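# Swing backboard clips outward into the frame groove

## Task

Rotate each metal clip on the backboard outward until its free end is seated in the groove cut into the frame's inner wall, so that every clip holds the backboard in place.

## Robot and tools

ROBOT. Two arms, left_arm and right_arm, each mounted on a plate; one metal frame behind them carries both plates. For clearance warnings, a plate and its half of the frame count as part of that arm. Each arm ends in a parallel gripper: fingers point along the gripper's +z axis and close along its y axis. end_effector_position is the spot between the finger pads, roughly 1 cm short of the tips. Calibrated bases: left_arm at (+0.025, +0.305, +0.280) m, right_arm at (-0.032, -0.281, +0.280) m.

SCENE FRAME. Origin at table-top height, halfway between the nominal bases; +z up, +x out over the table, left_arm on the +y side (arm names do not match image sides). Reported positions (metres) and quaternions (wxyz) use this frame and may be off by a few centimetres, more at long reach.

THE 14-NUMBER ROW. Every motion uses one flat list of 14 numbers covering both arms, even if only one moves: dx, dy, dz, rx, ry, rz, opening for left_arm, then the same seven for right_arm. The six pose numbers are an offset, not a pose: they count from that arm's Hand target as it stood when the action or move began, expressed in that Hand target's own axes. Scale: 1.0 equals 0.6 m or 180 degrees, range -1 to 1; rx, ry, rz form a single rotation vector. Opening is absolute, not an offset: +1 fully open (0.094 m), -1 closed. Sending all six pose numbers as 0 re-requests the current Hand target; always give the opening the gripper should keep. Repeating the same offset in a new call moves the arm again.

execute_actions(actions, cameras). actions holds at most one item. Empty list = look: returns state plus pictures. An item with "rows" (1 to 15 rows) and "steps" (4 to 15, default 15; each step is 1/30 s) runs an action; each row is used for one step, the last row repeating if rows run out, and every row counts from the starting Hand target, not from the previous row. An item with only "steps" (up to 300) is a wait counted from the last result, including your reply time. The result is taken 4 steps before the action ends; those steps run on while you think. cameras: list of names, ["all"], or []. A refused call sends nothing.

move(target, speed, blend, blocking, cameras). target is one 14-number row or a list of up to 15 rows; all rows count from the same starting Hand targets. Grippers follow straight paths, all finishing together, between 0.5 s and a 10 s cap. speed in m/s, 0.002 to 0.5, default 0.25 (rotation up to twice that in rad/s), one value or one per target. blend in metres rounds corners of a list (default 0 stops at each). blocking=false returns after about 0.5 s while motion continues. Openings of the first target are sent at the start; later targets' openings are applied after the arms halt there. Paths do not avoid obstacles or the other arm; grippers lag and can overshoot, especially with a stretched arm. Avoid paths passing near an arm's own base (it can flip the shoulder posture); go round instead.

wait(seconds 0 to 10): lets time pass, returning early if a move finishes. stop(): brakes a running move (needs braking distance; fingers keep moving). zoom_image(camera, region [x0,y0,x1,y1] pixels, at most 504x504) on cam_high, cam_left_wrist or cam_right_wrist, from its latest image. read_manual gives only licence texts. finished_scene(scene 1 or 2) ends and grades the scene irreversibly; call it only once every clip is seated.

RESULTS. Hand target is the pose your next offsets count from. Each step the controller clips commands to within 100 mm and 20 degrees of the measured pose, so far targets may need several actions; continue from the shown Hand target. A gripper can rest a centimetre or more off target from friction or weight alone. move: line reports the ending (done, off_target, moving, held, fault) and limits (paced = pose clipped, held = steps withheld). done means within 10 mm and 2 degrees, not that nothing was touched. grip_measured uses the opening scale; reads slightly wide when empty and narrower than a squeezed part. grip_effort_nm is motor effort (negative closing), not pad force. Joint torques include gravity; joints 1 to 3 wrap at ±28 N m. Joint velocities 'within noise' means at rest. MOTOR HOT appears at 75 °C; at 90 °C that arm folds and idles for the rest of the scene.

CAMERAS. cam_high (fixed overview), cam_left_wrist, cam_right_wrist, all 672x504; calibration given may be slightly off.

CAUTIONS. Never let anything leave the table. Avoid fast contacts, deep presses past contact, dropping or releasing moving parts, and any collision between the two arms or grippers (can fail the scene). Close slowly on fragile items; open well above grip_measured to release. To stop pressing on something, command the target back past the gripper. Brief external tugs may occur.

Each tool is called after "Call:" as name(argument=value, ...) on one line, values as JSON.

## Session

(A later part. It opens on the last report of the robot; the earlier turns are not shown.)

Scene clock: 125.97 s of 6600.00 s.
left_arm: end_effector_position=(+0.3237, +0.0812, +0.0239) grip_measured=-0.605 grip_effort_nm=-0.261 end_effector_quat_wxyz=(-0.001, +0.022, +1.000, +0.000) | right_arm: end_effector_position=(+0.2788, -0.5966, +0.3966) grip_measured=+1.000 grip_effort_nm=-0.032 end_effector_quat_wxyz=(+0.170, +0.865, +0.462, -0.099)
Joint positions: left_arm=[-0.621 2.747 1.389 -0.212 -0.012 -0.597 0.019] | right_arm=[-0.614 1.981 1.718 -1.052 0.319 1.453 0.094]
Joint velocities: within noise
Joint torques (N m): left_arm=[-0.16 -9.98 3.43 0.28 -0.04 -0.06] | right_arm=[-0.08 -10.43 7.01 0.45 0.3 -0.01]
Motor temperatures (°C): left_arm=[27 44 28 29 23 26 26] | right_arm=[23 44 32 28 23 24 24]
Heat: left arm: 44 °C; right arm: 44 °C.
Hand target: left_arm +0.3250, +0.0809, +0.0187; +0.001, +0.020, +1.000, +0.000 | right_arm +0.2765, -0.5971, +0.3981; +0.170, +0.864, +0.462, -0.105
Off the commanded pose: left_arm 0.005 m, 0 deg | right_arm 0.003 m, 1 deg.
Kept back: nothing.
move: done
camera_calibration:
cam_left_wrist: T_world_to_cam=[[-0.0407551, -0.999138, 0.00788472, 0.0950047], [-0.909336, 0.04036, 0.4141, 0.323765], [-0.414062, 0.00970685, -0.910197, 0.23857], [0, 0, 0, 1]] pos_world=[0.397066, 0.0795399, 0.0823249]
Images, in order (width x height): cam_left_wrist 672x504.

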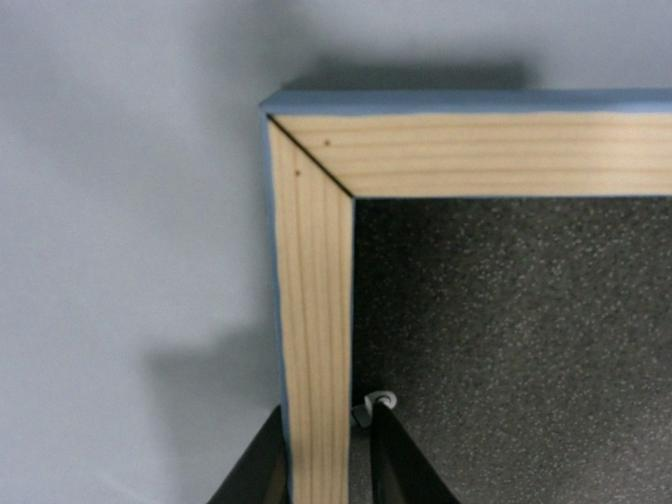

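Call:
move(target=[0,0,0,0,0,0,-0.635,0,0,0,0,0,0,1], speed=0.08, cameras=["cam_left_wrist"])

Call:
zoom_image(camera="cam_left_wrist", region=[300, 350, 440, 470])

Scene clock: 126.90 s of 6600.00 s.
left_arm: end_effector_position=(+0.3239, +0.0815, +0.0239) grip_measured=-0.629 grip_effort_nm=-0.315 end_effector_quat_wxyz=(-0.001, +0.022, +1.000, +0.000) | right_arm: end_effector_position=(+0.2788, -0.5966, +0.3966) grip_measured=+1.000 grip_effort_nm=-0.037 end_effector_quat_wxyz=(+0.170, +0.865, +0.462, -0.099)
Joint positions: left_arm=[-0.621 2.747 1.389 -0.212 -0.014 -0.597 0.017] | right_arm=[-0.614 1.981 1.718 -1.052 0.319 1.453 0.094]
Joint velocities: within noise
Joint torques (N m): left_arm=[-0.18 -9.98 3.43 0.28 -0.02 -0.07] | right_arm=[-0.03 -10.61 6.9 0.43 0.25 -0.04]
Motor temperatures (°C): left_arm=[27 44 28 29 23 26 26] | right_arm=[23 44 32 28 23 24 24]
Heat: left arm: 44 °C; right arm: 44 °C.
Hand target: left_arm +0.3251, +0.0809, +0.0187; +0.001, +0.020, +1.000, +0.000 | right_arm +0.2765, -0.5971, +0.3981; +0.170, +0.864, +0.462, -0.105
Off the commanded pose: left_arm 0.005 m, 0 deg | right_arm 0.003 m, 1 deg.
Kept back: nothing.
move: done
camera_calibration:
cam_left_wrist: T_world_to_cam=[[-0.0407661, -0.999149, 0.00631051, 0.0953273], [-0.909808, 0.0397301, 0.413124, 0.324167], [-0.413024, 0.0111001, -0.910653, 0.238212], [0, 0, 0, 1]] pos_world=[0.397203, 0.0797228, 0.0824056]
Images, in order (width x height): cam_left_wrist 672x504.

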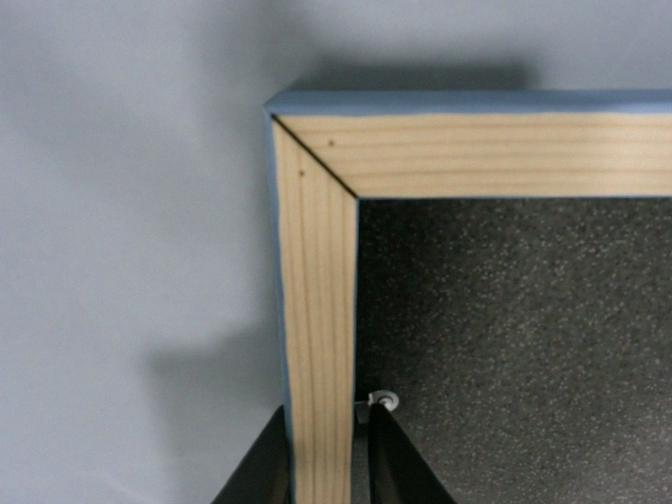

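Scaled by 3.600 from the camera's 672x504 image, which has a finer 960x720 frame.

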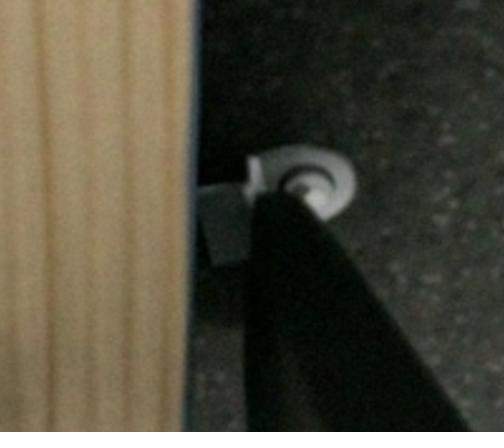

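Call:
move(target=[[0,0,0,0,0,0,-0.45,0,0,0,0,0,0,1],[0,0,-0.09,0,0,0,-0.45,0,0,0,0,0,0,1],[0.15,0,-0.12,0,0,0,-0.45,0,0,0,0,0,0,1]], speed=0.12, cameras=["cam_left_wrist"])

Scene clock: 129.93 s of 6600.00 s.
left_arm: end_effector_position=(+0.2288, +0.0906, +0.0833) grip_measured=-0.453 grip_effort_nm=0.164 end_effector_quat_wxyz=(-0.012, +0.025, +1.000, +0.012) | right_arm: end_effector_position=(+0.2788, -0.5966, +0.3966) grip_measured=+1.000 grip_effort_nm=-0.037 end_effector_quat_wxyz=(+0.170, +0.865, +0.462, -0.099)
Joint positions: left_arm=[-0.791 2.436 0.963 -0.132 -0.013 -0.761 0.026] | right_arm=[-0.614 1.981 1.718 -1.052 0.319 1.453 0.094]
Joint velocities: within noise
Joint torques (N m): left_arm=[-0.23 -12.03 1.36 0.27 -0.03 -0.11] | right_arm=[0.02 -10.3 6.84 0.43 0.3 -0.04]
Motor temperatures (°C): left_arm=[27 44 28 29 23 26 26] | right_arm=[23 44 32 28 23 24 24]
Heat: left arm: 44 °C; right arm: 44 °C.
Hand target: left_arm +0.2350, +0.0845, +0.0905; +0.001, +0.020, +1.000, +0.000 | right_arm +0.2765, -0.5971, +0.3981; +0.170, +0.864, +0.462, -0.105
Off the commanded pose: left_arm 0.011 m, 2 deg | right_arm 0.003 m, 1 deg.
Kept back: nothing.
move: off_target (left_arm)
camera_calibration:
cam_left_wrist: T_world_to_cam=[[-0.0474109, -0.998757, -0.0153799, 0.10346], [-0.899769, 0.0360152, 0.434878, 0.208988], [-0.433784, 0.0344564, -0.900358, 0.254734], [0, 0, 0, 1]] pos_world=[0.303446, 0.0870275, 0.140059]
Images, in order (width x height): cam_left_wrist 672x504.

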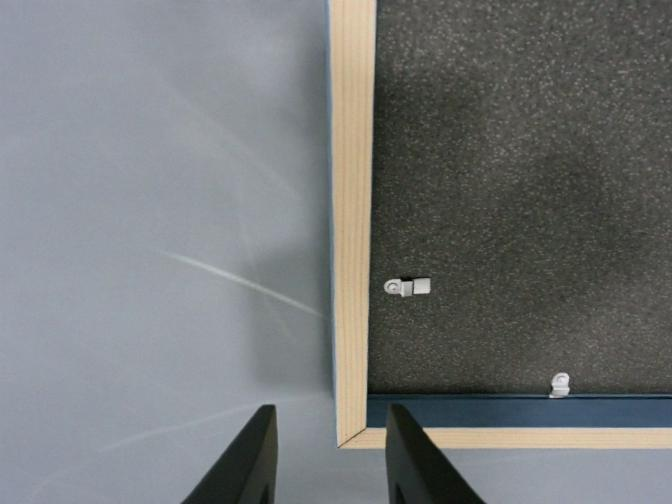

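Call:
move(target=[0.007,-0.038,0.025,0,0,-0.446,-0.4,0,0,0,0,0,0,1], speed=0.25, cameras=["cam_left_wrist"])

Scene clock: 133.40 s of 6600.00 s.
left_arm: end_effector_position=(+0.2288, +0.0640, +0.0793) grip_measured=-0.403 grip_effort_nm=0.164 end_effector_quat_wxyz=(-0.028, -0.578, +0.816, -0.003) | right_arm: end_effector_position=(+0.2788, -0.5966, +0.3966) grip_measured=+1.000 grip_effort_nm=-0.032 end_effector_quat_wxyz=(+0.170, +0.865, +0.462, -0.099)
Joint positions: left_arm=[-0.818 2.468 1.02 -0.124 0.042 -2.071 0.028] | right_arm=[-0.614 1.981 1.718 -1.052 0.319 1.453 0.094]
Joint velocities: within noise
Joint torques (N m): left_arm=[0.12 -8.25 3.11 0.25 0.09 -0.12] | right_arm=[-0.03 -10.45 6.9 0.43 0.27 -0.02]
Motor temperatures (°C): left_arm=[27 43 28 29 23 26 26] | right_arm=[23 44 32 28 23 24 24]
Heat: left arm: 43 °C; right arm: 44 °C.
Hand target: left_arm +0.2298, +0.0619, +0.0755; +0.001, -0.629, +0.777, +0.000 | right_arm +0.2765, -0.5971, +0.3981; +0.170, +0.864, +0.462, -0.105
Off the commanded pose: left_arm 0.004 m, 8 deg | right_arm 0.003 m, 1 deg.
joint sent to its limit (left arm) — joint 6 (wrist roll), lower limit.
Kept back: nothing.
move: off_target (left_arm)
camera_calibration:
cam_left_wrist: T_world_to_cam=[[0.944194, -0.328786, -0.019918, -0.19253], [-0.28412, -0.843536, 0.455766, 0.125443], [-0.166651, -0.424673, -0.889877, 0.219457], [0, 0, 0, 1]] pos_world=[0.254, 0.135712, 0.134282]
Images, in order (width x height): cam_left_wrist 672x504.

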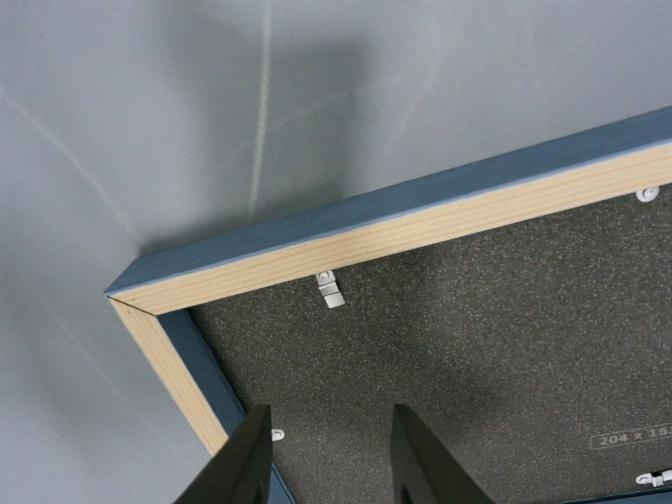

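Call:
move(target=[0.0014,0.0065,0.055,0,0,0.04,-0.4,0,0,0,0,0,0,1], speed=0.12, cameras=["cam_left_wrist"])

Scene clock: 134.80 s of 6600.00 s.
left_arm: end_effector_position=(+0.2245, +0.0631, +0.0461) grip_measured=-0.403 grip_effort_nm=0.164 end_effector_quat_wxyz=(-0.012, -0.567, +0.824, +0.000) | right_arm: end_effector_position=(+0.2788, -0.5966, +0.3966) grip_measured=+1.000 grip_effort_nm=-0.037 end_effector_quat_wxyz=(+0.170, +0.865, +0.462, -0.099)
Joint positions: left_arm=[-0.846 2.59 1.058 -0.042 0.011 -2.072 0.028] | right_arm=[-0.614 1.981 1.718 -1.052 0.319 1.453 0.094]
Joint velocities: within noise
Joint torques (N m): left_arm=[-0.5 -8.72 2.47 0.27 -0.1 -0.12] | right_arm=[0.08 -10.58 6.9 0.46 0.3 -0.01]
Motor temperatures (°C): left_arm=[27 43 28 29 23 26 26] | right_arm=[23 44 32 28 23 24 24]
Heat: left arm: 43 °C; right arm: 44 °C.
Hand target: left_arm +0.2260, +0.0619, +0.0425; +0.001, -0.579, +0.815, +0.000 | right_arm +0.2765, -0.5971, +0.3981; +0.170, +0.864, +0.462, -0.105
Off the commanded pose: left_arm 0.004 m, 2 deg | right_arm 0.003 m, 1 deg.
joint sent to its limit (left arm) — joint 6 (wrist roll), lower limit.
Kept back: nothing.
move: done
camera_calibration:
cam_left_wrist: T_world_to_cam=[[0.935086, -0.354366, -0.00617134, -0.186395], [-0.317353, -0.844917, 0.430584, 0.147276], [-0.157799, -0.400675, -0.902529, 0.185838], [0, 0, 0, 1]] pos_world=[0.250359, 0.132845, 0.10316]
Images, in order (width x height): cam_left_wrist 672x504.

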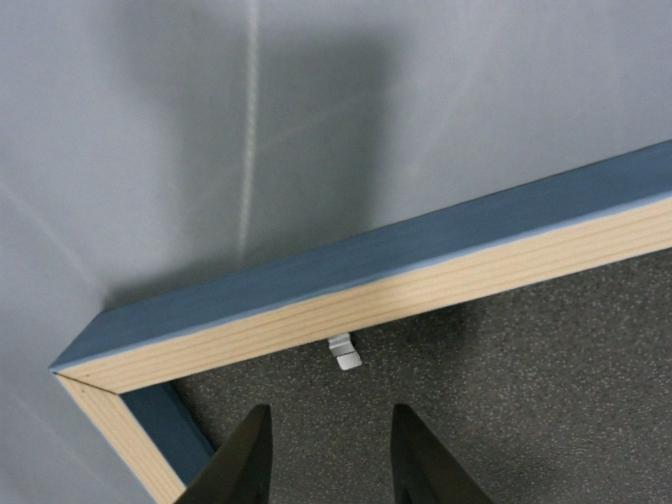

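Call:
move(target=[0,-0.0025,0.032,0,0,0,-0.4,0,0,0,0,0,0,1], speed=0.08, cameras=["cam_left_wrist"])

Scene clock: 135.93 s of 6600.00 s.
left_arm: end_effector_position=(+0.2258, +0.0614, +0.0274) grip_measured=-0.403 grip_effort_nm=0.168 end_effector_quat_wxyz=(-0.012, -0.567, +0.824, -0.001) | right_arm: end_effector_position=(+0.2788, -0.5966, +0.3966) grip_measured=+1.000 grip_effort_nm=-0.037 end_effector_quat_wxyz=(+0.170, +0.865, +0.462, -0.099)
Joint positions: left_arm=[-0.846 2.662 1.099 -0.009 0.01 -2.072 0.028] | right_arm=[-0.614 1.981 1.718 -1.052 0.319 1.453 0.094]
Joint velocities: within noise
Joint torques (N m): left_arm=[-0.29 -8.75 2.3 0.25 -0.13 -0.12] | right_arm=[0.01 -10.62 6.95 0.47 0.32 -0.03]
Motor temperatures (°C): left_arm=[27 42 28 29 23 26 26] | right_arm=[23 44 32 28 23 24 24]
Heat: left arm: 42 °C; right arm: 44 °C.
Hand target: left_arm +0.2273, +0.0615, +0.0233; +0.001, -0.579, +0.815, +0.000 | right_arm +0.2765, -0.5971, +0.3981; +0.170, +0.864, +0.462, -0.105
Off the commanded pose: left_arm 0.004 m, 2 deg | right_arm 0.003 m, 1 deg.
joint sent to its limit (left arm) — joint 6 (wrist roll), lower limit.
Kept back: nothing.
move: done
camera_calibration:
cam_left_wrist: T_world_to_cam=[[0.935103, -0.35435, -0.00428254, -0.188355], [-0.318137, -0.844741, 0.43035, 0.154525], [-0.156112, -0.401059, -0.902652, 0.168223], [0, 0, 0, 1]] pos_world=[0.251553, 0.131258, 0.0845406]
Images, in order (width x height): cam_left_wrist 672x504.

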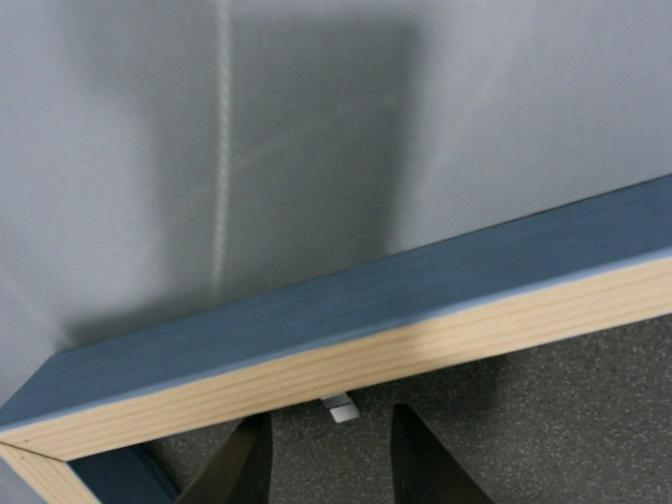

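Call:
move(target=[[0,0,0.006,0,0,0,-0.4,0,0,0,0,0,0,1],[0,0,0.006,0,0,0,-0.92,0,0,0,0,0,0,1]], speed=0.06, cameras=["cam_left_wrist"])

Scene clock: 137.40 s of 6600.00 s.
left_arm: end_effector_position=(+0.2267, +0.0605, +0.0244) grip_measured=-0.917 grip_effort_nm=-0.125 end_effector_quat_wxyz=(-0.011, -0.567, +0.824, -0.003) | right_arm: end_effector_position=(+0.2788, -0.5966, +0.3966) grip_measured=+1.000 grip_effort_nm=-0.032 end_effector_quat_wxyz=(+0.170, +0.865, +0.462, -0.099)
Joint positions: left_arm=[-0.846 2.674 1.106 -0.001 0.009 -2.072 0.004] | right_arm=[-0.614 1.981 1.718 -1.052 0.319 1.453 0.094]
Joint velocities: left_arm=[-0.007 0.046 -0.007 -0.007 0.051 0.022 -0.001] | right_arm=[within noise]
Joint torques (N m): left_arm=[-0.31 -8.61 2.25 0.26 -0.12 -0.11] | right_arm=[0.12 -10.62 6.91 0.42 0.29 -0.03]
Motor temperatures (°C): left_arm=[27 42 28 29 23 26 26] | right_arm=[23 44 32 28 23 24 24]
Heat: left arm: 42 °C; right arm: 44 °C.
Hand target: left_arm +0.2275, +0.0614, +0.0197; +0.001, -0.579, +0.815, +0.000 | right_arm +0.2765, -0.5971, +0.3981; +0.170, +0.864, +0.462, -0.105
Off the commanded pose: left_arm 0.005 m, 2 deg | right_arm 0.003 m, 1 deg.
joint sent to its limit (left arm) — joint 6 (wrist roll), lower limit.
Kept back: nothing.
move: done
camera_calibration:
cam_left_wrist: T_world_to_cam=[[0.935263, -0.353954, -0.000916468, -0.189654], [-0.31898, -0.843967, 0.431245, 0.15548], [-0.153414, -0.403035, -0.902234, 0.164759], [0, 0, 0, 1]] pos_world=[0.252248, 0.130495, 0.0814272]
Images, in order (width x height): cam_left_wrist 672x504.

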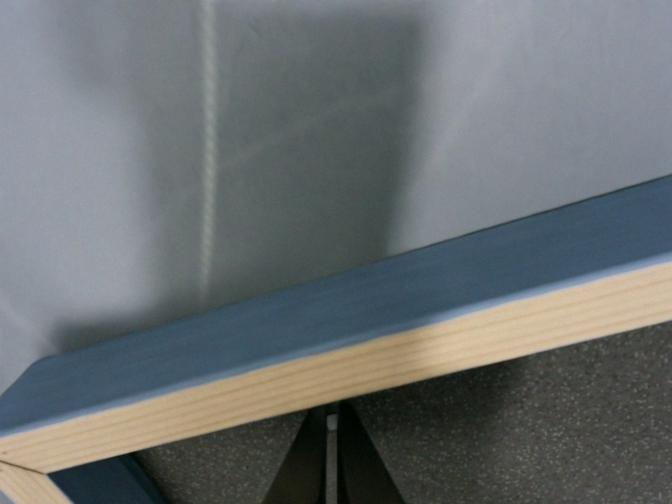

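Call:
move(target=[-0.0055,0.0143,0,0,0,0.365,-0.92,0,0,0,0,0,0,1], speed=0.2, cameras=["cam_left_wrist"])

Scene clock: 140.97 s of 6600.00 s.
left_arm: end_effector_position=(+0.2251, +0.0615, +0.0234) grip_measured=-0.917 grip_effort_nm=-0.120 end_effector_quat_wxyz=(+0.000, -0.053, +0.999, -0.008) | right_arm: end_effector_position=(+0.2788, -0.5966, +0.3966) grip_measured=+1.000 grip_effort_nm=-0.032 end_effector_quat_wxyz=(+0.170, +0.865, +0.462, -0.099)
Joint positions: left_arm=[-0.855 2.674 1.09 0.024 -0.004 -0.981 0.004] | right_arm=[-0.614 1.981 1.718 -1.052 0.319 1.453 0.094]
Joint velocities: within noise
Joint torques (N m): left_arm=[-0.65 -9.24 0.4 0.33 -0.12 0.01] | right_arm=[0.02 -10.69 6.94 0.43 0.32 -0.07]
Motor temperatures (°C): left_arm=[27 41 27 29 23 26 26] | right_arm=[23 44 32 28 23 24 24]
Heat: left arm: 41 °C; right arm: 44 °C.
Hand target: left_arm +0.2203, +0.0675, +0.0197; +0.001, -0.044, +0.999, +0.000 | right_arm +0.2765, -0.5971, +0.3981; +0.170, +0.864, +0.462, -0.105
Off the commanded pose: left_arm 0.008 m, 1 deg | right_arm 0.003 m, 1 deg.
Kept back: nothing.
move: done
camera_calibration:
cam_left_wrist: T_world_to_cam=[[0.108257, -0.993864, 0.0226787, 0.0371321], [-0.906186, -0.0892743, 0.413349, 0.2424], [-0.408788, -0.0652989, -0.91029, 0.200979], [0, 0, 0, 1]] pos_world=[0.297798, 0.0716681, 0.0819117]
Images, in order (width x height): cam_left_wrist 672x504.

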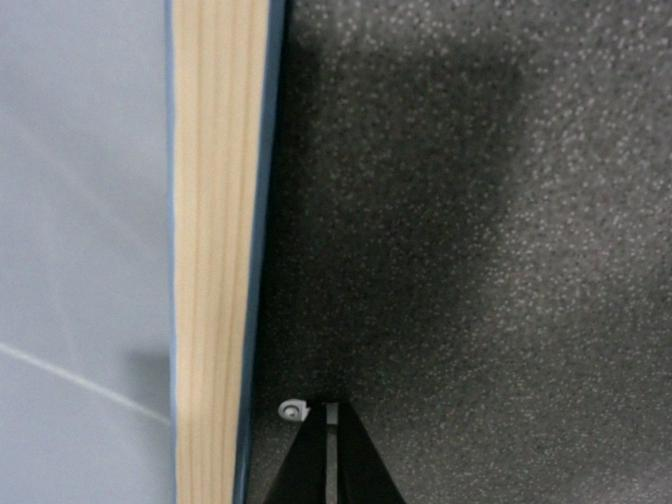

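Call:
move(target=[[0,0,0,0,0,0,-0.8,0,0,0,0,0,0,1],[0,0,-0.06,0,0,0,-0.5,0,0,0,0,0,0,1]], speed=0.1, cameras=["cam_left_wrist"])

Scene clock: 143.33 s of 6600.00 s.
left_arm: end_effector_position=(+0.2212, +0.0662, +0.0504) grip_measured=-0.503 grip_effort_nm=0.168 end_effector_quat_wxyz=(-0.002, -0.050, +0.999, -0.005) | right_arm: end_effector_position=(+0.2788, -0.5966, +0.3966) grip_measured=+1.000 grip_effort_nm=-0.037 end_effector_quat_wxyz=(+0.170, +0.865, +0.462, -0.099)
Joint positions: left_arm=[-0.857 2.567 1.024 -0.024 -0.005 -0.978 0.023] | right_arm=[-0.614 1.981 1.718 -1.052 0.319 1.453 0.094]
Joint velocities: within noise
Joint torques (N m): left_arm=[-0.65 -11.71 0.85 0.1 -0.12 0.01] | right_arm=[-0.09 -10.54 6.97 0.45 0.3 -0.01]
Motor temperatures (°C): left_arm=[27 41 27 29 23 26 26] | right_arm=[23 44 32 28 23 24 24]
Heat: left arm: 41 °C; right arm: 44 °C.
Hand target: left_arm +0.2202, +0.0675, +0.0556; +0.001, -0.044, +0.999, +0.000 | right_arm +0.2765, -0.5971, +0.3981; +0.170, +0.864, +0.462, -0.105
Off the commanded pose: left_arm 0.006 m, 1 deg | right_arm 0.003 m, 1 deg.
Kept back: nothing.
move: done
camera_calibration:
cam_left_wrist: T_world_to_cam=[[0.10331, -0.99452, 0.0160457, 0.0430354], [-0.905096, -0.0873062, 0.416147, 0.227647], [-0.412466, -0.0575148, -0.909156, 0.224419], [0, 0, 0, 1]] pos_world=[0.294162, 0.075582, 0.108606]
Images, in order (width x height): cam_left_wrist 672x504.

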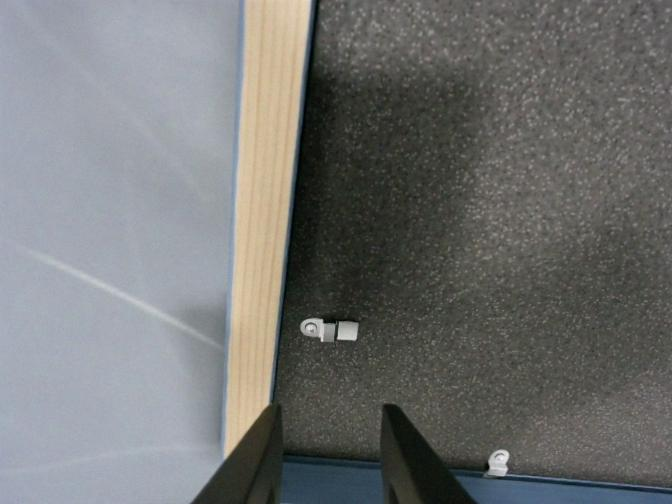

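Call:
move(target=[0.0495,-0.0115,-0.09,0,0,0.53,0.9,0,0,0,0,0,0,1], speed=0.25, cameras=["cam_left_wrist"])

Scene clock: 148.13 s of 6600.00 s.
left_arm: end_effector_position=(+0.1920, +0.0582, +0.1030) grip_measured=+0.897 grip_effort_nm=0.168 end_effector_quat_wxyz=(-0.002, +0.703, +0.711, -0.001) | right_arm: end_effector_position=(+0.2788, -0.5966, +0.3966) grip_measured=+1.000 grip_effort_nm=-0.042 end_effector_quat_wxyz=(+0.170, +0.865, +0.462, -0.099)
Joint positions: left_arm=[-0.956 2.355 0.921 -0.142 -0.011 0.584 0.089] | right_arm=[-0.614 1.981 1.718 -1.052 0.319 1.453 0.094]
Joint velocities: within noise
Joint torques (N m): left_arm=[-0.58 -11.6 1.44 0.07 -0.04 0.03] | right_arm=[-0.05 -10.47 6.9 0.43 0.3 -0.02]
Motor temperatures (°C): left_arm=[27 42 27 29 23 26 26] | right_arm=[23 44 32 28 23 24 24]
Heat: left arm: 42 °C; right arm: 44 °C.
Hand target: left_arm +0.1912, +0.0579, +0.1096; +0.000, +0.709, +0.705, +0.001 | right_arm +0.2765, -0.5971, +0.3981; +0.170, +0.864, +0.462, -0.105
Off the commanded pose: left_arm 0.007 m, 1 deg | right_arm 0.003 m, 1 deg.
Kept back: nothing.
move: done
camera_calibration:
cam_left_wrist: T_world_to_cam=[[-0.999857, -0.0132267, 0.0105301, 0.192508], [-0.00769268, 0.910559, 0.413307, -0.0514797], [-0.015055, 0.413167, -0.910531, 0.1562], [0, 0, 0, 1]] pos_world=[0.194436, -0.015115, 0.161475]
Images, in order (width x height): cam_left_wrist 672x504.

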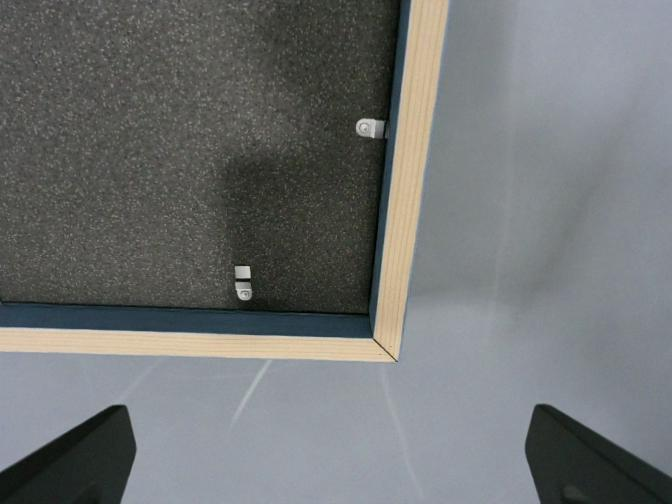

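Call:
move(target=[0.0035,0.012,0.115,0,0,0.017,0.75,0,0,0,0,0,0,1], speed=0.15, cameras=["cam_left_wrist"])

Scene clock: 149.53 s of 6600.00 s.
left_arm: end_effector_position=(+0.1949, +0.0619, +0.0437) grip_measured=+0.753 grip_effort_nm=-0.120 end_effector_quat_wxyz=(-0.005, +0.726, +0.687, +0.000) | right_arm: end_effector_position=(+0.2788, -0.5966, +0.3966) grip_measured=+1.000 grip_effort_nm=-0.037 end_effector_quat_wxyz=(+0.170, +0.865, +0.462, -0.099)
Joint positions: left_arm=[-0.939 2.586 0.995 0.007 -0.013 0.667 0.082] | right_arm=[-0.614 1.981 1.718 -1.052 0.319 1.453 0.094]
Joint velocities: within noise
Joint torques (N m): left_arm=[0.23 -8.5 2.09 0.31 -0.04 0.04] | right_arm=[-0.02 -10.7 7.05 0.46 0.3 -0.03]
Motor temperatures (°C): left_arm=[27 41 27 29 23 26 26] | right_arm=[23 44 32 28 23 24 24]
Heat: left arm: 41 °C; right arm: 44 °C.
Hand target: left_arm +0.1986, +0.0599, +0.0406; +0.000, +0.728, +0.686, +0.001 | right_arm +0.2765, -0.5971, +0.3981; +0.170, +0.864, +0.462, -0.105
Off the commanded pose: left_arm 0.005 m, 1 deg | right_arm 0.003 m, 1 deg.
Kept back: nothing.
move: done
camera_calibration:
cam_left_wrist: T_world_to_cam=[[-0.998527, 0.052383, 0.0141454, 0.191583], [0.0534889, 0.906534, 0.41873, -0.0422964], [0.00911112, 0.41887, -0.908, 0.095583], [0, 0, 0, 1]] pos_world=[0.192693, -0.0117295, 0.10179]
Images, in order (width x height): cam_left_wrist 672x504.

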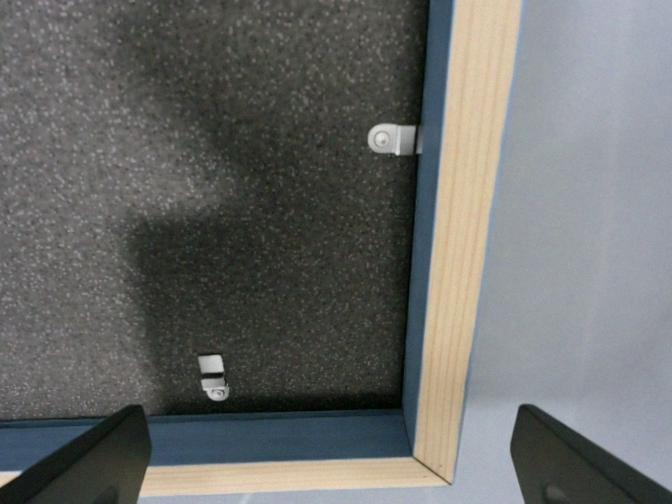

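Call:
move(target=[-0.006,0.002,0.037,0,0,0,0.75,0,0,0,0,0,0,1], speed=0.1, cameras=["cam_left_wrist"])

Scene clock: 150.67 s of 6600.00 s.
left_arm: end_effector_position=(+0.1975, +0.0578, +0.0225) grip_measured=+0.753 grip_effort_nm=-0.120 end_effector_quat_wxyz=(-0.004, +0.727, +0.687, +0.000) | right_arm: end_effector_position=(+0.2788, -0.5966, +0.3966) grip_measured=+1.000 grip_effort_nm=-0.037 end_effector_quat_wxyz=(+0.170, +0.865, +0.462, -0.099)
Joint positions: left_arm=[-0.939 2.672 1.052 0.039 -0.013 0.667 0.082] | right_arm=[-0.614 1.981 1.718 -1.052 0.319 1.453 0.094]
Joint velocities: within noise
Joint torques (N m): left_arm=[-0.03 -8.46 2 0.31 -0.03 0.01] | right_arm=[0.03 -10.4 7.06 0.41 0.3 -0.03]
Motor temperatures (°C): left_arm=[27 41 27 29 23 26 26] | right_arm=[23 44 32 28 23 24 24]
Heat: left arm: 41 °C; right arm: 44 °C.
Hand target: left_arm +0.1997, +0.0562, +0.0185; +0.001, +0.728, +0.686, +0.001 | right_arm +0.2765, -0.5971, +0.3981; +0.170, +0.864, +0.462, -0.105
Off the commanded pose: left_arm 0.005 m, 1 deg | right_arm 0.003 m, 1 deg.
Kept back: nothing.
move: done
camera_calibration:
cam_left_wrist: T_world_to_cam=[[-0.998536, 0.0527559, 0.0119667, 0.194741], [0.0529392, 0.907469, 0.416771, -0.0297309], [0.0111277, 0.416794, -0.908933, 0.0777687], [0, 0, 0, 1]] pos_world=[0.195164, -0.0157074, 0.0807471]
Images, in order (width x height): cam_left_wrist 672x504.

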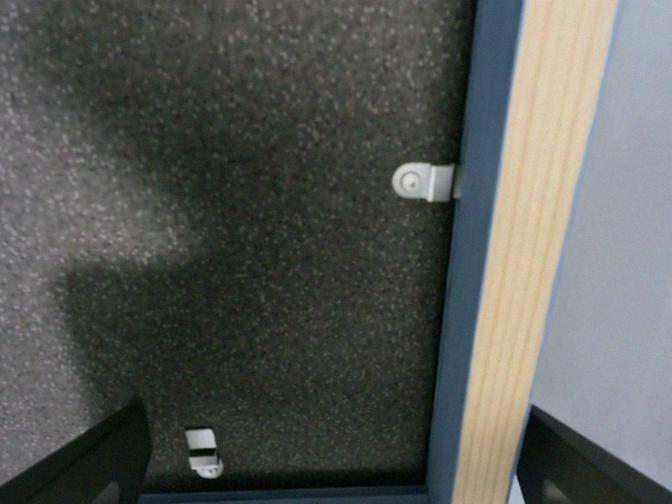

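Call:
execute_actions(actions=[{"rows":[[0,0,0,0,0,0,0.6,0,0,0,0,0,0,1]],"steps":15}], cameras=["cam_left_wrist"])

Call:
zoom_image(camera="cam_left_wrist", region=[130, 380, 300, 504])

Scene clock: 151.87 s of 6600.00 s.
left_arm: end_effector_position=(+0.1976, +0.0577, +0.0225) grip_measured=+0.603 grip_effort_nm=-0.120 end_effector_quat_wxyz=(-0.003, +0.727, +0.687, +0.000) | right_arm: end_effector_position=(+0.2788, -0.5966, +0.3966) grip_measured=+1.000 grip_effort_nm=-0.037 end_effector_quat_wxyz=(+0.170, +0.865, +0.462, -0.099)
Joint positions: left_arm=[-0.939 2.672 1.052 0.04 -0.013 0.667 0.075] | right_arm=[-0.614 1.981 1.718 -1.052 0.319 1.453 0.094]
Joint velocities: within noise
Joint torques (N m): left_arm=[-0.05 -8.46 2 0.31 -0.03 0.01] | right_arm=[-0.09 -10.43 6.83 0.44 0.29 -0.01]
Motor temperatures (°C): left_arm=[27 41 27 29 23 26 26] | right_arm=[23 44 32 28 23 24 24]
Heat: left arm: 41 °C; right arm: 44 °C.
Hand target: left_arm +0.1996, +0.0562, +0.0185; +0.000, +0.728, +0.686, +0.001 | right_arm +0.2765, -0.5971, +0.3981; +0.170, +0.864, +0.462, -0.105
Steps of this call (1-25: nothing new was sent; 26-36: this action's first 11). Readings (end_effector_position of left_arm | right_arm):
26: (+0.1976, +0.0577, +0.0225) | (+0.2788, -0.5966, +0.3966)
27: (+0.1976, +0.0577, +0.0225) | (+0.2788, -0.5966, +0.3966)
29: (+0.1976, +0.0577, +0.0225) | (+0.2788, -0.5966, +0.3966)
33: (+0.1976, +0.0577, +0.0225) | (+0.2788, -0.5966, +0.3966)
36: the state above
camera_calibration:
cam_left_wrist: T_world_to_cam=[[-0.998541, 0.052753, 0.0114964, 0.194869], [0.0527475, 0.90773, 0.416227, -0.02956], [0.0115216, 0.416226, -0.909188, 0.0777916], [0, 0, 0, 1]] pos_world=[0.195248, -0.0158263, 0.0807906]
Images, in order (width x height): cam_left_wrist 672x504.

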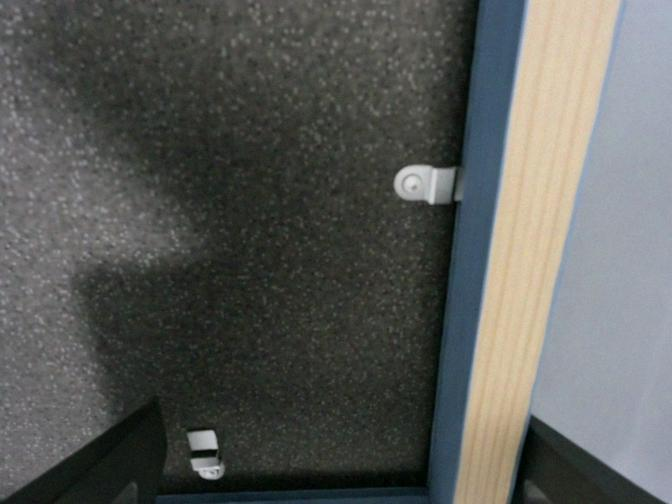

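Scaled by 2.965 from the camera's 672x504 image, which has a finer 960x720 frame.

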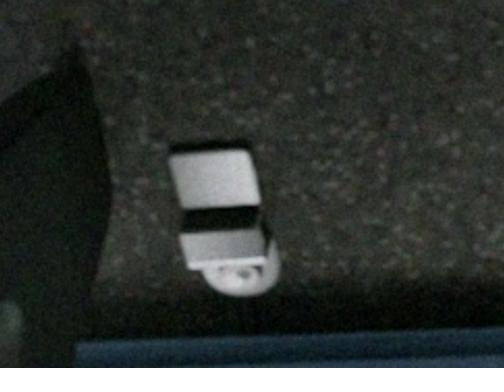

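Call:
execute_actions(actions=[{"rows":[[0,0,0,0,0,0,0.5,0,0,0,0,0,0,1]],"steps":15}], cameras=["cam_left_wrist"])

Call:
zoom_image(camera="cam_left_wrist", region=[130, 380, 300, 504])

Call:
execute_actions(actions=[{"rows":[[0,0,0,0,0,0,0.44,0,0,0,0,0,0,1]],"steps":15}], cameras=["cam_left_wrist"])

Call:
zoom_image(camera="cam_left_wrist", region=[130, 380, 300, 504])

Scene clock: 152.50 s of 6600.00 s.
left_arm: end_effector_position=(+0.1976, +0.0577, +0.0225) grip_measured=+0.503 grip_effort_nm=-0.129 end_effector_quat_wxyz=(-0.003, +0.727, +0.687, +0.000) | right_arm: end_effector_position=(+0.2788, -0.5966, +0.3966) grip_measured=+1.000 grip_effort_nm=-0.037 end_effector_quat_wxyz=(+0.170, +0.865, +0.462, -0.099)
Joint positions: left_arm=[-0.939 2.672 1.052 0.04 -0.013 0.667 0.071] | right_arm=[-0.614 1.981 1.718 -1.052 0.319 1.453 0.094]
Joint velocities: within noise
Joint torques (N m): left_arm=[-0.05 -8.44 1.98 0.31 -0.04 0.01] | right_arm=[0.09 -10.58 6.93 0.43 0.3 -0.01]
Motor temperatures (°C): left_arm=[27 41 27 29 23 26 26] | right_arm=[23 44 32 28 23 24 24]
Heat: left arm: 41 °C; right arm: 44 °C.
Hand target: left_arm +0.1996, +0.0562, +0.0185; +0.000, +0.728, +0.686, +0.001 | right_arm +0.2765, -0.5971, +0.3981; +0.170, +0.864, +0.462, -0.105
Off your previous action's commanded pose at its last step (step 4 of this call): left_arm 0.005 m, 0 deg | right_arm 0.003 m, 1 deg.
Steps of this call (1-4: your previous action's last 4; 5-8: nothing new was sent; 9-19: this action's first 11). Readings (end_effector_position of left_arm | right_arm):
9: (+0.1976, +0.0577, +0.0225) | (+0.2788, -0.5966, +0.3966)
10: (+0.1976, +0.0577, +0.0225) | (+0.2788, -0.5966, +0.3966)
12: (+0.1976, +0.0577, +0.0225) | (+0.2788, -0.5966, +0.3966)
16: (+0.1976, +0.0577, +0.0225) | (+0.2788, -0.5966, +0.3966)
19: the state above
camera_calibration:
cam_left_wrist: T_world_to_cam=[[-0.998541, 0.052753, 0.0114964, 0.194869], [0.0527475, 0.90773, 0.416227, -0.02956], [0.0115216, 0.416226, -0.909188, 0.0777916], [0, 0, 0, 1]] pos_world=[0.195248, -0.0158263, 0.0807906]
Images, in order (width x height): cam_left_wrist 672x504.

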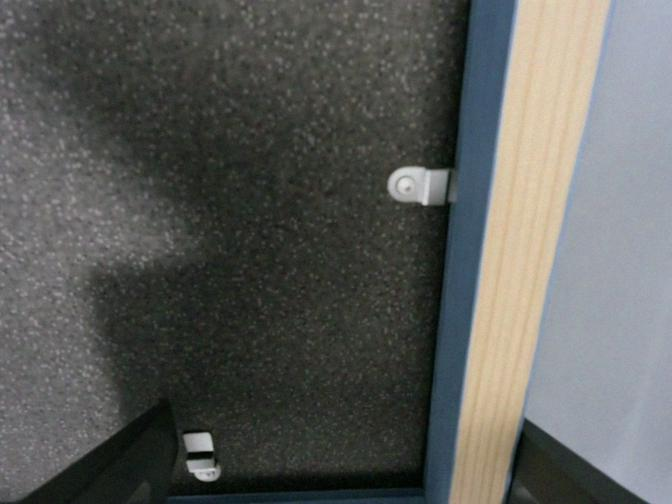

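Scaled by 2.965 from the camera's 672x504 image, which has a finer 960x720 frame.

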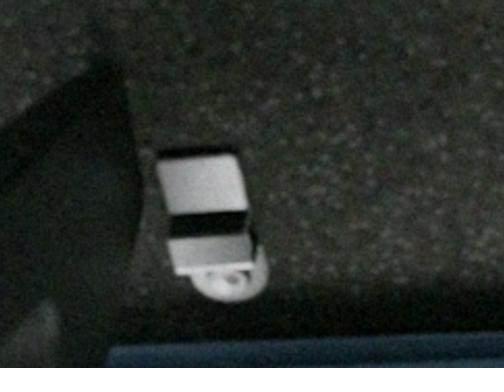

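Scene clock: 153.00 s of 6600.00 s.
left_arm: end_effector_position=(+0.1973, +0.0578, +0.0224) grip_measured=+0.443 grip_effort_nm=-0.149 end_effector_quat_wxyz=(-0.004, +0.727, +0.687, +0.000) | right_arm: end_effector_position=(+0.2788, -0.5966, +0.3966) grip_measured=+1.000 grip_effort_nm=-0.037 end_effector_quat_wxyz=(+0.170, +0.865, +0.462, -0.099)
Joint positions: left_arm=[-0.939 2.672 1.052 0.039 -0.012 0.667 0.068] | right_arm=[-0.614 1.981 1.718 -1.052 0.319 1.453 0.094]
Joint velocities: within noise
Joint torques (N m): left_arm=[-0.03 -8.49 1.99 0.31 -0.04 0] | right_arm=[-0.03 -10.52 7.1 0.4 0.27 -0.01]
Motor temperatures (°C): left_arm=[27 41 27 29 23 26 26] | right_arm=[23 44 32 28 23 24 24]
Heat: left arm: 41 °C; right arm: 44 °C.
Hand target: left_arm +0.1996, +0.0563, +0.0184; +0.000, +0.728, +0.686, +0.001 | right_arm +0.2765, -0.5971, +0.3981; +0.170, +0.864, +0.462, -0.105
Off your previous action's commanded pose at its last step (step 4 of this call): left_arm 0.005 m, 0 deg | right_arm 0.003 m, 1 deg.
Steps of this call (1-4: your previous action's last 4; 5-15: this action's first 11). Readings (end_effector_position of left_arm | right_arm):
5: (+0.1974, +0.0577, +0.0225) | (+0.2788, -0.5966, +0.3966)
6: (+0.1973, +0.0578, +0.0224) | (+0.2788, -0.5966, +0.3966)
8: (+0.1973, +0.0578, +0.0224) | (+0.2788, -0.5966, +0.3966)
12: (+0.1973, +0.0578, +0.0224) | (+0.2788, -0.5966, +0.3966)
15: the state above
camera_calibration:
cam_left_wrist: T_world_to_cam=[[-0.998528, 0.0527559, 0.0125674, 0.194589], [0.0531946, 0.907652, 0.41634, -0.0296942], [0.0105576, 0.416396, -0.909122, 0.0778281], [0, 0, 0, 1]] pos_world=[0.19506, -0.015721, 0.0806726]
Images, in order (width x height): cam_left_wrist 672x504.

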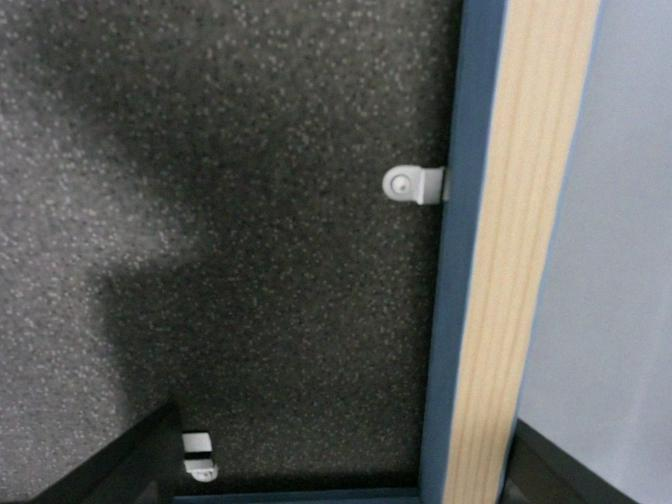

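Scaled by 2.965 from the camera's 672x504 image, which has a finer 960x720 frame.

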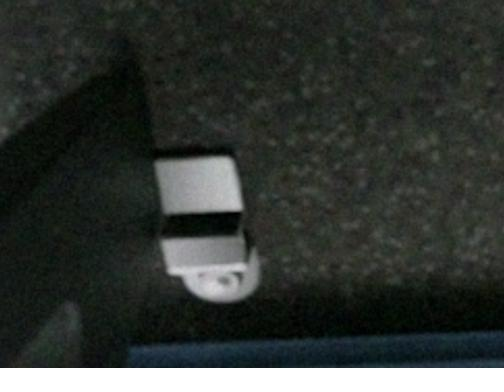

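Call:
execute_actions(actions=[{"rows":[[0,0,0,0,0,0,0.36,0,0,0,0,0,0,1]],"steps":15}], cameras=["cam_left_wrist"])

Call:
zoom_image(camera="cam_left_wrist", region=[130, 380, 300, 504])

Call:
execute_actions(actions=[{"rows":[[0,0,0,0,0,0,0.3,0,0,0,0,0,0,1]],"steps":15}], cameras=["cam_left_wrist"])

Call:
zoom_image(camera="cam_left_wrist", region=[130, 380, 300, 504])

Scene clock: 153.60 s of 6600.00 s.
left_arm: end_effector_position=(+0.1971, +0.0579, +0.0224) grip_measured=+0.363 grip_effort_nm=-0.164 end_effector_quat_wxyz=(-0.004, +0.727, +0.687, +0.000) | right_arm: end_effector_position=(+0.2788, -0.5966, +0.3966) grip_measured=+1.000 grip_effort_nm=-0.037 end_effector_quat_wxyz=(+0.170, +0.865, +0.462, -0.099)
Joint positions: left_arm=[-0.939 2.672 1.052 0.038 -0.011 0.668 0.064] | right_arm=[-0.614 1.981 1.718 -1.052 0.319 1.453 0.094]
Joint velocities: within noise
Joint torques (N m): left_arm=[0.03 -8.5 1.99 0.32 -0.06 0] | right_arm=[-0.12 -10.61 6.91 0.42 0.27 -0.01]
Motor temperatures (°C): left_arm=[27 41 27 29 23 26 26] | right_arm=[23 44 32 28 23 24 24]
Heat: left arm: 41 °C; right arm: 44 °C.
Hand target: left_arm +0.1996, +0.0563, +0.0184; +0.000, +0.728, +0.686, +0.001 | right_arm +0.2765, -0.5971, +0.3981; +0.170, +0.864, +0.462, -0.105
Off your previous action's commanded pose at its last step (step 4 of this call): left_arm 0.005 m, 1 deg | right_arm 0.003 m, 1 deg.
Steps of this call (1-4: your previous action's last 4; 5-7: nothing new was sent; 8-18: this action's first 11). Readings (end_effector_position of left_arm | right_arm):
8: (+0.1972, +0.0578, +0.0224) | (+0.2788, -0.5966, +0.3966)
9: (+0.1971, +0.0579, +0.0224) | (+0.2788, -0.5966, +0.3966)
11: (+0.1971, +0.0579, +0.0224) | (+0.2788, -0.5966, +0.3966)
15: (+0.1971, +0.0579, +0.0224) | (+0.2788, -0.5966, +0.3966)
18: the state above
camera_calibration:
cam_left_wrist: T_world_to_cam=[[-0.998491, 0.0531398, 0.0138755, 0.194247], [0.0540842, 0.907424, 0.416722, -0.0299919], [0.00955359, 0.416843, -0.908928, 0.0779364], [0, 0, 0, 1]] pos_world=[0.194832, -0.0155942, 0.0806416]
Images, in order (width x height): cam_left_wrist 672x504.

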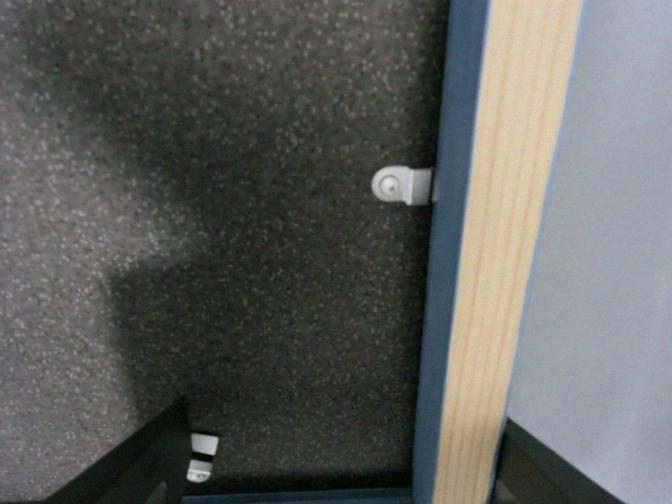

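Scaled by 2.965 from the camera's 672x504 image, which has a finer 960x720 frame.

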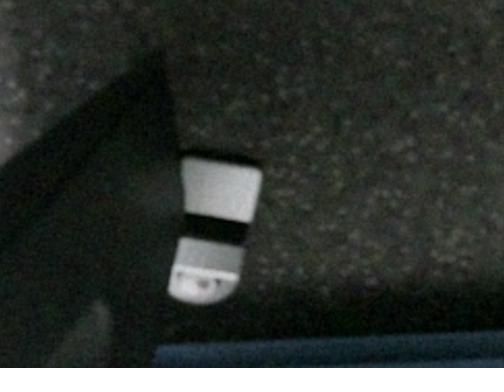

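Scene clock: 154.10 s of 6600.00 s.
left_arm: end_effector_position=(+0.1969, +0.0581, +0.0224) grip_measured=+0.304 grip_effort_nm=-0.164 end_effector_quat_wxyz=(-0.005, +0.727, +0.687, -0.001) | right_arm: end_effector_position=(+0.2788, -0.5966, +0.3966) grip_measured=+1.000 grip_effort_nm=-0.037 end_effector_quat_wxyz=(+0.170, +0.865, +0.462, -0.099)
Joint positions: left_arm=[-0.939 2.672 1.052 0.037 -0.011 0.668 0.061] | right_arm=[-0.614 1.981 1.718 -1.052 0.319 1.453 0.094]
Joint velocities: within noise
Joint torques (N m): left_arm=[-0.05 -8.46 1.99 0.32 -0.05 0] | right_arm=[-0.01 -10.54 7.01 0.42 0.27 -0.03]
Motor temperatures (°C): left_arm=[27 41 27 29 23 26 26] | right_arm=[23 44 32 28 23 24 24]
Heat: left arm: 41 °C; right arm: 44 °C.
Hand target: left_arm +0.1996, +0.0563, +0.0184; +0.000, +0.728, +0.686, +0.001 | right_arm +0.2765, -0.5971, +0.3981; +0.170, +0.864, +0.462, -0.105
Off your previous action's commanded pose at its last step (step 4 of this call): left_arm 0.005 m, 1 deg | right_arm 0.003 m, 1 deg.
Steps of this call (1-4: your previous action's last 4; 5-15: this action's first 11). Readings (end_effector_position of left_arm | right_arm):
5: (+0.1969, +0.0580, +0.0224) | (+0.2788, -0.5966, +0.3966)
6: (+0.1969, +0.0580, +0.0224) | (+0.2788, -0.5966, +0.3966)
8: (+0.1969, +0.0581, +0.0224) | (+0.2788, -0.5966, +0.3966)
12: (+0.1969, +0.0581, +0.0224) | (+0.2788, -0.5966, +0.3966)
15: the state above
camera_calibration:
cam_left_wrist: T_world_to_cam=[[-0.99848, 0.053141, 0.0146462, 0.194057], [0.0544033, 0.907254, 0.417049, -0.0301497], [0.00887458, 0.417212, -0.908766, 0.0779999], [0, 0, 0, 1]] pos_world=[0.19471, -0.0155015, 0.0806153]
Images, in order (width x height): cam_left_wrist 672x504.

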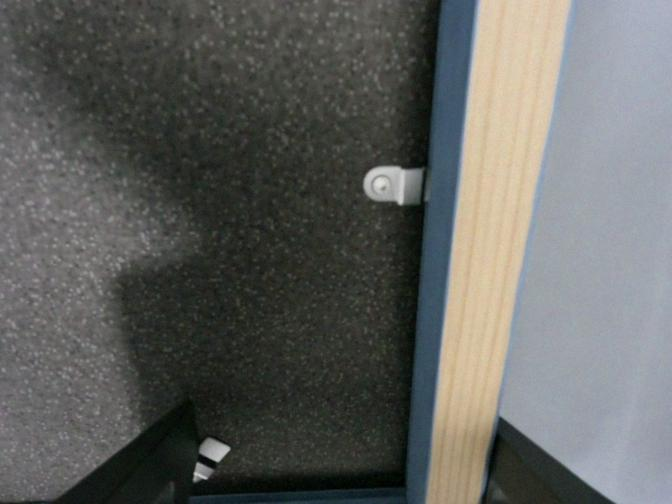

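Scaled by 2.965 from the camera's 672x504 image, which has a finer 960x720 frame.

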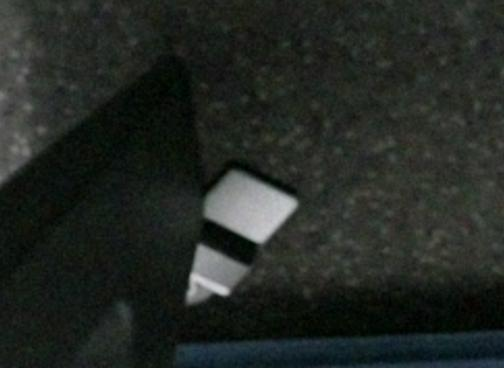

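Call:
execute_actions(actions=[{"rows":[[0,0,0,0,0,0,0.26,0,0,0,0,0,0,1]],"steps":15}], cameras=["cam_left_wrist"])

Call:
zoom_image(camera="cam_left_wrist", region=[130, 380, 300, 504])

Call:
execute_actions(actions=[{"rows":[[0,0,0,0,0,0,0.22,0,0,0,0,0,0,1]],"steps":15}], cameras=["cam_left_wrist"])

Call:
zoom_image(camera="cam_left_wrist", region=[130, 380, 300, 504])

Scene clock: 154.80 s of 6600.00 s.
left_arm: end_effector_position=(+0.1967, +0.0581, +0.0224) grip_measured=+0.264 grip_effort_nm=-0.164 end_effector_quat_wxyz=(-0.005, +0.727, +0.687, -0.001) | right_arm: end_effector_position=(+0.2788, -0.5966, +0.3966) grip_measured=+1.000 grip_effort_nm=-0.042 end_effector_quat_wxyz=(+0.170, +0.865, +0.462, -0.099)
Joint positions: left_arm=[-0.939 2.672 1.052 0.037 -0.01 0.668 0.059] | right_arm=[-0.614 1.981 1.718 -1.052 0.319 1.453 0.094]
Joint velocities: within noise
Joint torques (N m): left_arm=[-0.08 -8.51 1.99 0.33 -0.06 0] | right_arm=[0.2 -10.59 7.04 0.41 0.27 -0.04]
Motor temperatures (°C): left_arm=[27 41 27 29 23 26 26] | right_arm=[23 44 32 28 23 24 24]
Heat: left arm: 41 °C; right arm: 44 °C.
Hand target: left_arm +0.1996, +0.0562, +0.0184; +0.000, +0.728, +0.686, +0.001 | right_arm +0.2765, -0.5971, +0.3981; +0.170, +0.864, +0.462, -0.105
Off your previous action's commanded pose at its last step (step 4 of this call): left_arm 0.005 m, 1 deg | right_arm 0.003 m, 1 deg.
Steps of this call (1-4: your previous action's last 4; 5-10: nothing new was sent; 11-21: this action's first 11). Readings (end_effector_position of left_arm | right_arm):
11: (+0.1967, +0.0581, +0.0224) | (+0.2788, -0.5966, +0.3966)
12: (+0.1967, +0.0581, +0.0224) | (+0.2788, -0.5966, +0.3966)
14: (+0.1967, +0.0581, +0.0224) | (+0.2788, -0.5966, +0.3966)
18: (+0.1967, +0.0581, +0.0224) | (+0.2788, -0.5966, +0.3966)
21: the state above
camera_calibration:
cam_left_wrist: T_world_to_cam=[[-0.998447, 0.053522, 0.015484, 0.193844], [0.0551005, 0.907287, 0.416887, -0.0302763], [0.00826414, 0.417092, -0.908827, 0.0781311], [0, 0, 0, 1]] pos_world=[0.194566, -0.0154936, 0.0806279]
Images, in order (width x height): cam_left_wrist 672x504.

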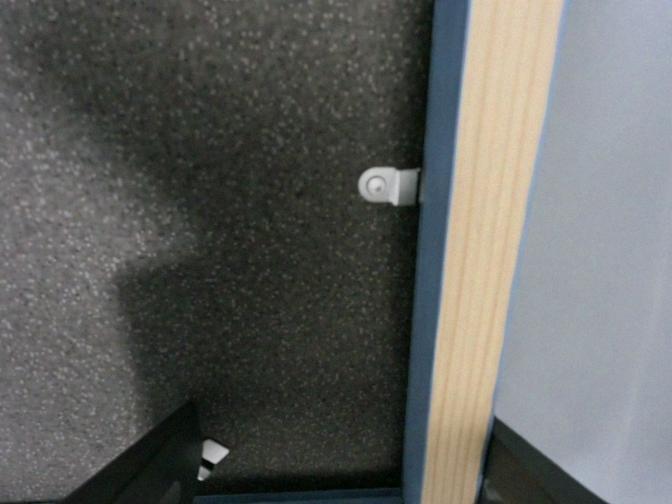

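Scaled by 2.965 from the camera's 672x504 image, which has a finer 960x720 frame.

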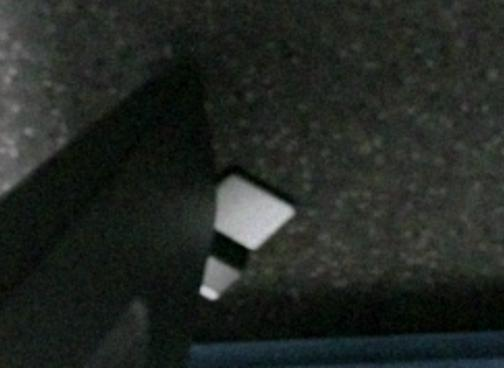

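Scene clock: 155.30 s of 6600.00 s.
left_arm: end_effector_position=(+0.1967, +0.0581, +0.0224) grip_measured=+0.223 grip_effort_nm=-0.164 end_effector_quat_wxyz=(-0.005, +0.727, +0.687, -0.001) | right_arm: end_effector_position=(+0.2788, -0.5966, +0.3966) grip_measured=+1.000 grip_effort_nm=-0.037 end_effector_quat_wxyz=(+0.170, +0.865, +0.462, -0.099)
Joint positions: left_arm=[-0.939 2.672 1.052 0.037 -0.01 0.668 0.057] | right_arm=[-0.614 1.981 1.718 -1.052 0.319 1.453 0.094]
Joint velocities: within noise
Joint torques (N m): left_arm=[-0.03 -8.49 1.98 0.33 -0.06 0] | right_arm=[-0.03 -10.48 6.98 0.47 0.29 -0.03]
Motor temperatures (°C): left_arm=[27 41 27 29 23 26 26] | right_arm=[23 44 32 28 23 24 24]
Heat: left arm: 41 °C; right arm: 44 °C.
Hand target: left_arm +0.1996, +0.0562, +0.0184; +0.001, +0.728, +0.686, +0.001 | right_arm +0.2765, -0.5971, +0.3981; +0.170, +0.864, +0.462, -0.105
Off your previous action's commanded pose at its last step (step 4 of this call): left_arm 0.005 m, 1 deg | right_arm 0.003 m, 1 deg.
Steps of this call (1-4: your previous action's last 4; 5-15: this action's first 11). Readings (end_effector_position of left_arm | right_arm):
5: (+0.1967, +0.0581, +0.0224) | (+0.2788, -0.5966, +0.3966)
6: (+0.1967, +0.0581, +0.0224) | (+0.2788, -0.5966, +0.3966)
8: (+0.1967, +0.0581, +0.0224) | (+0.2788, -0.5966, +0.3966)
12: (+0.1967, +0.0581, +0.0224) | (+0.2788, -0.5966, +0.3966)
15: the state above
camera_calibration:
cam_left_wrist: T_world_to_cam=[[-0.998443, 0.0535223, 0.0157194, 0.19378], [0.0551965, 0.907156, 0.417158, -0.0303615], [0.00806728, 0.417376, -0.908698, 0.0781194], [0, 0, 0, 1]] pos_world=[0.194524, -0.0154341, 0.0806064]
Images, in order (width x height): cam_left_wrist 672x504.

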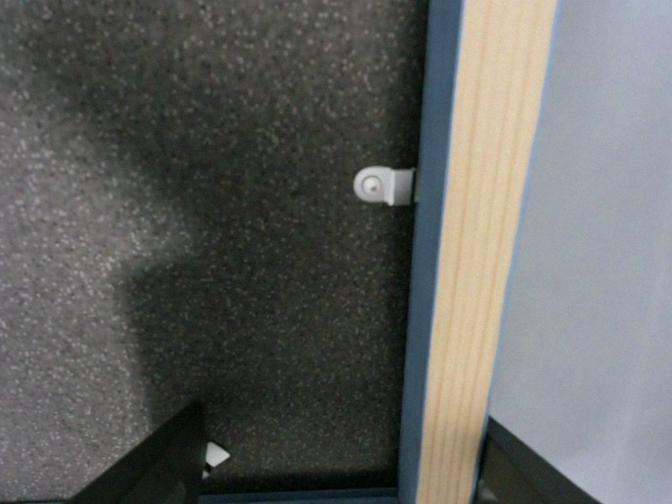

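Scaled by 2.965 from the camera's 672x504 image, which has a finer 960x720 frame.

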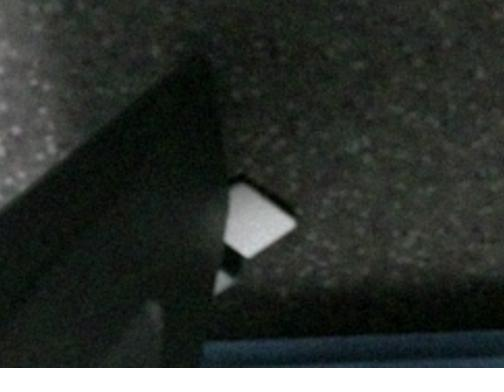

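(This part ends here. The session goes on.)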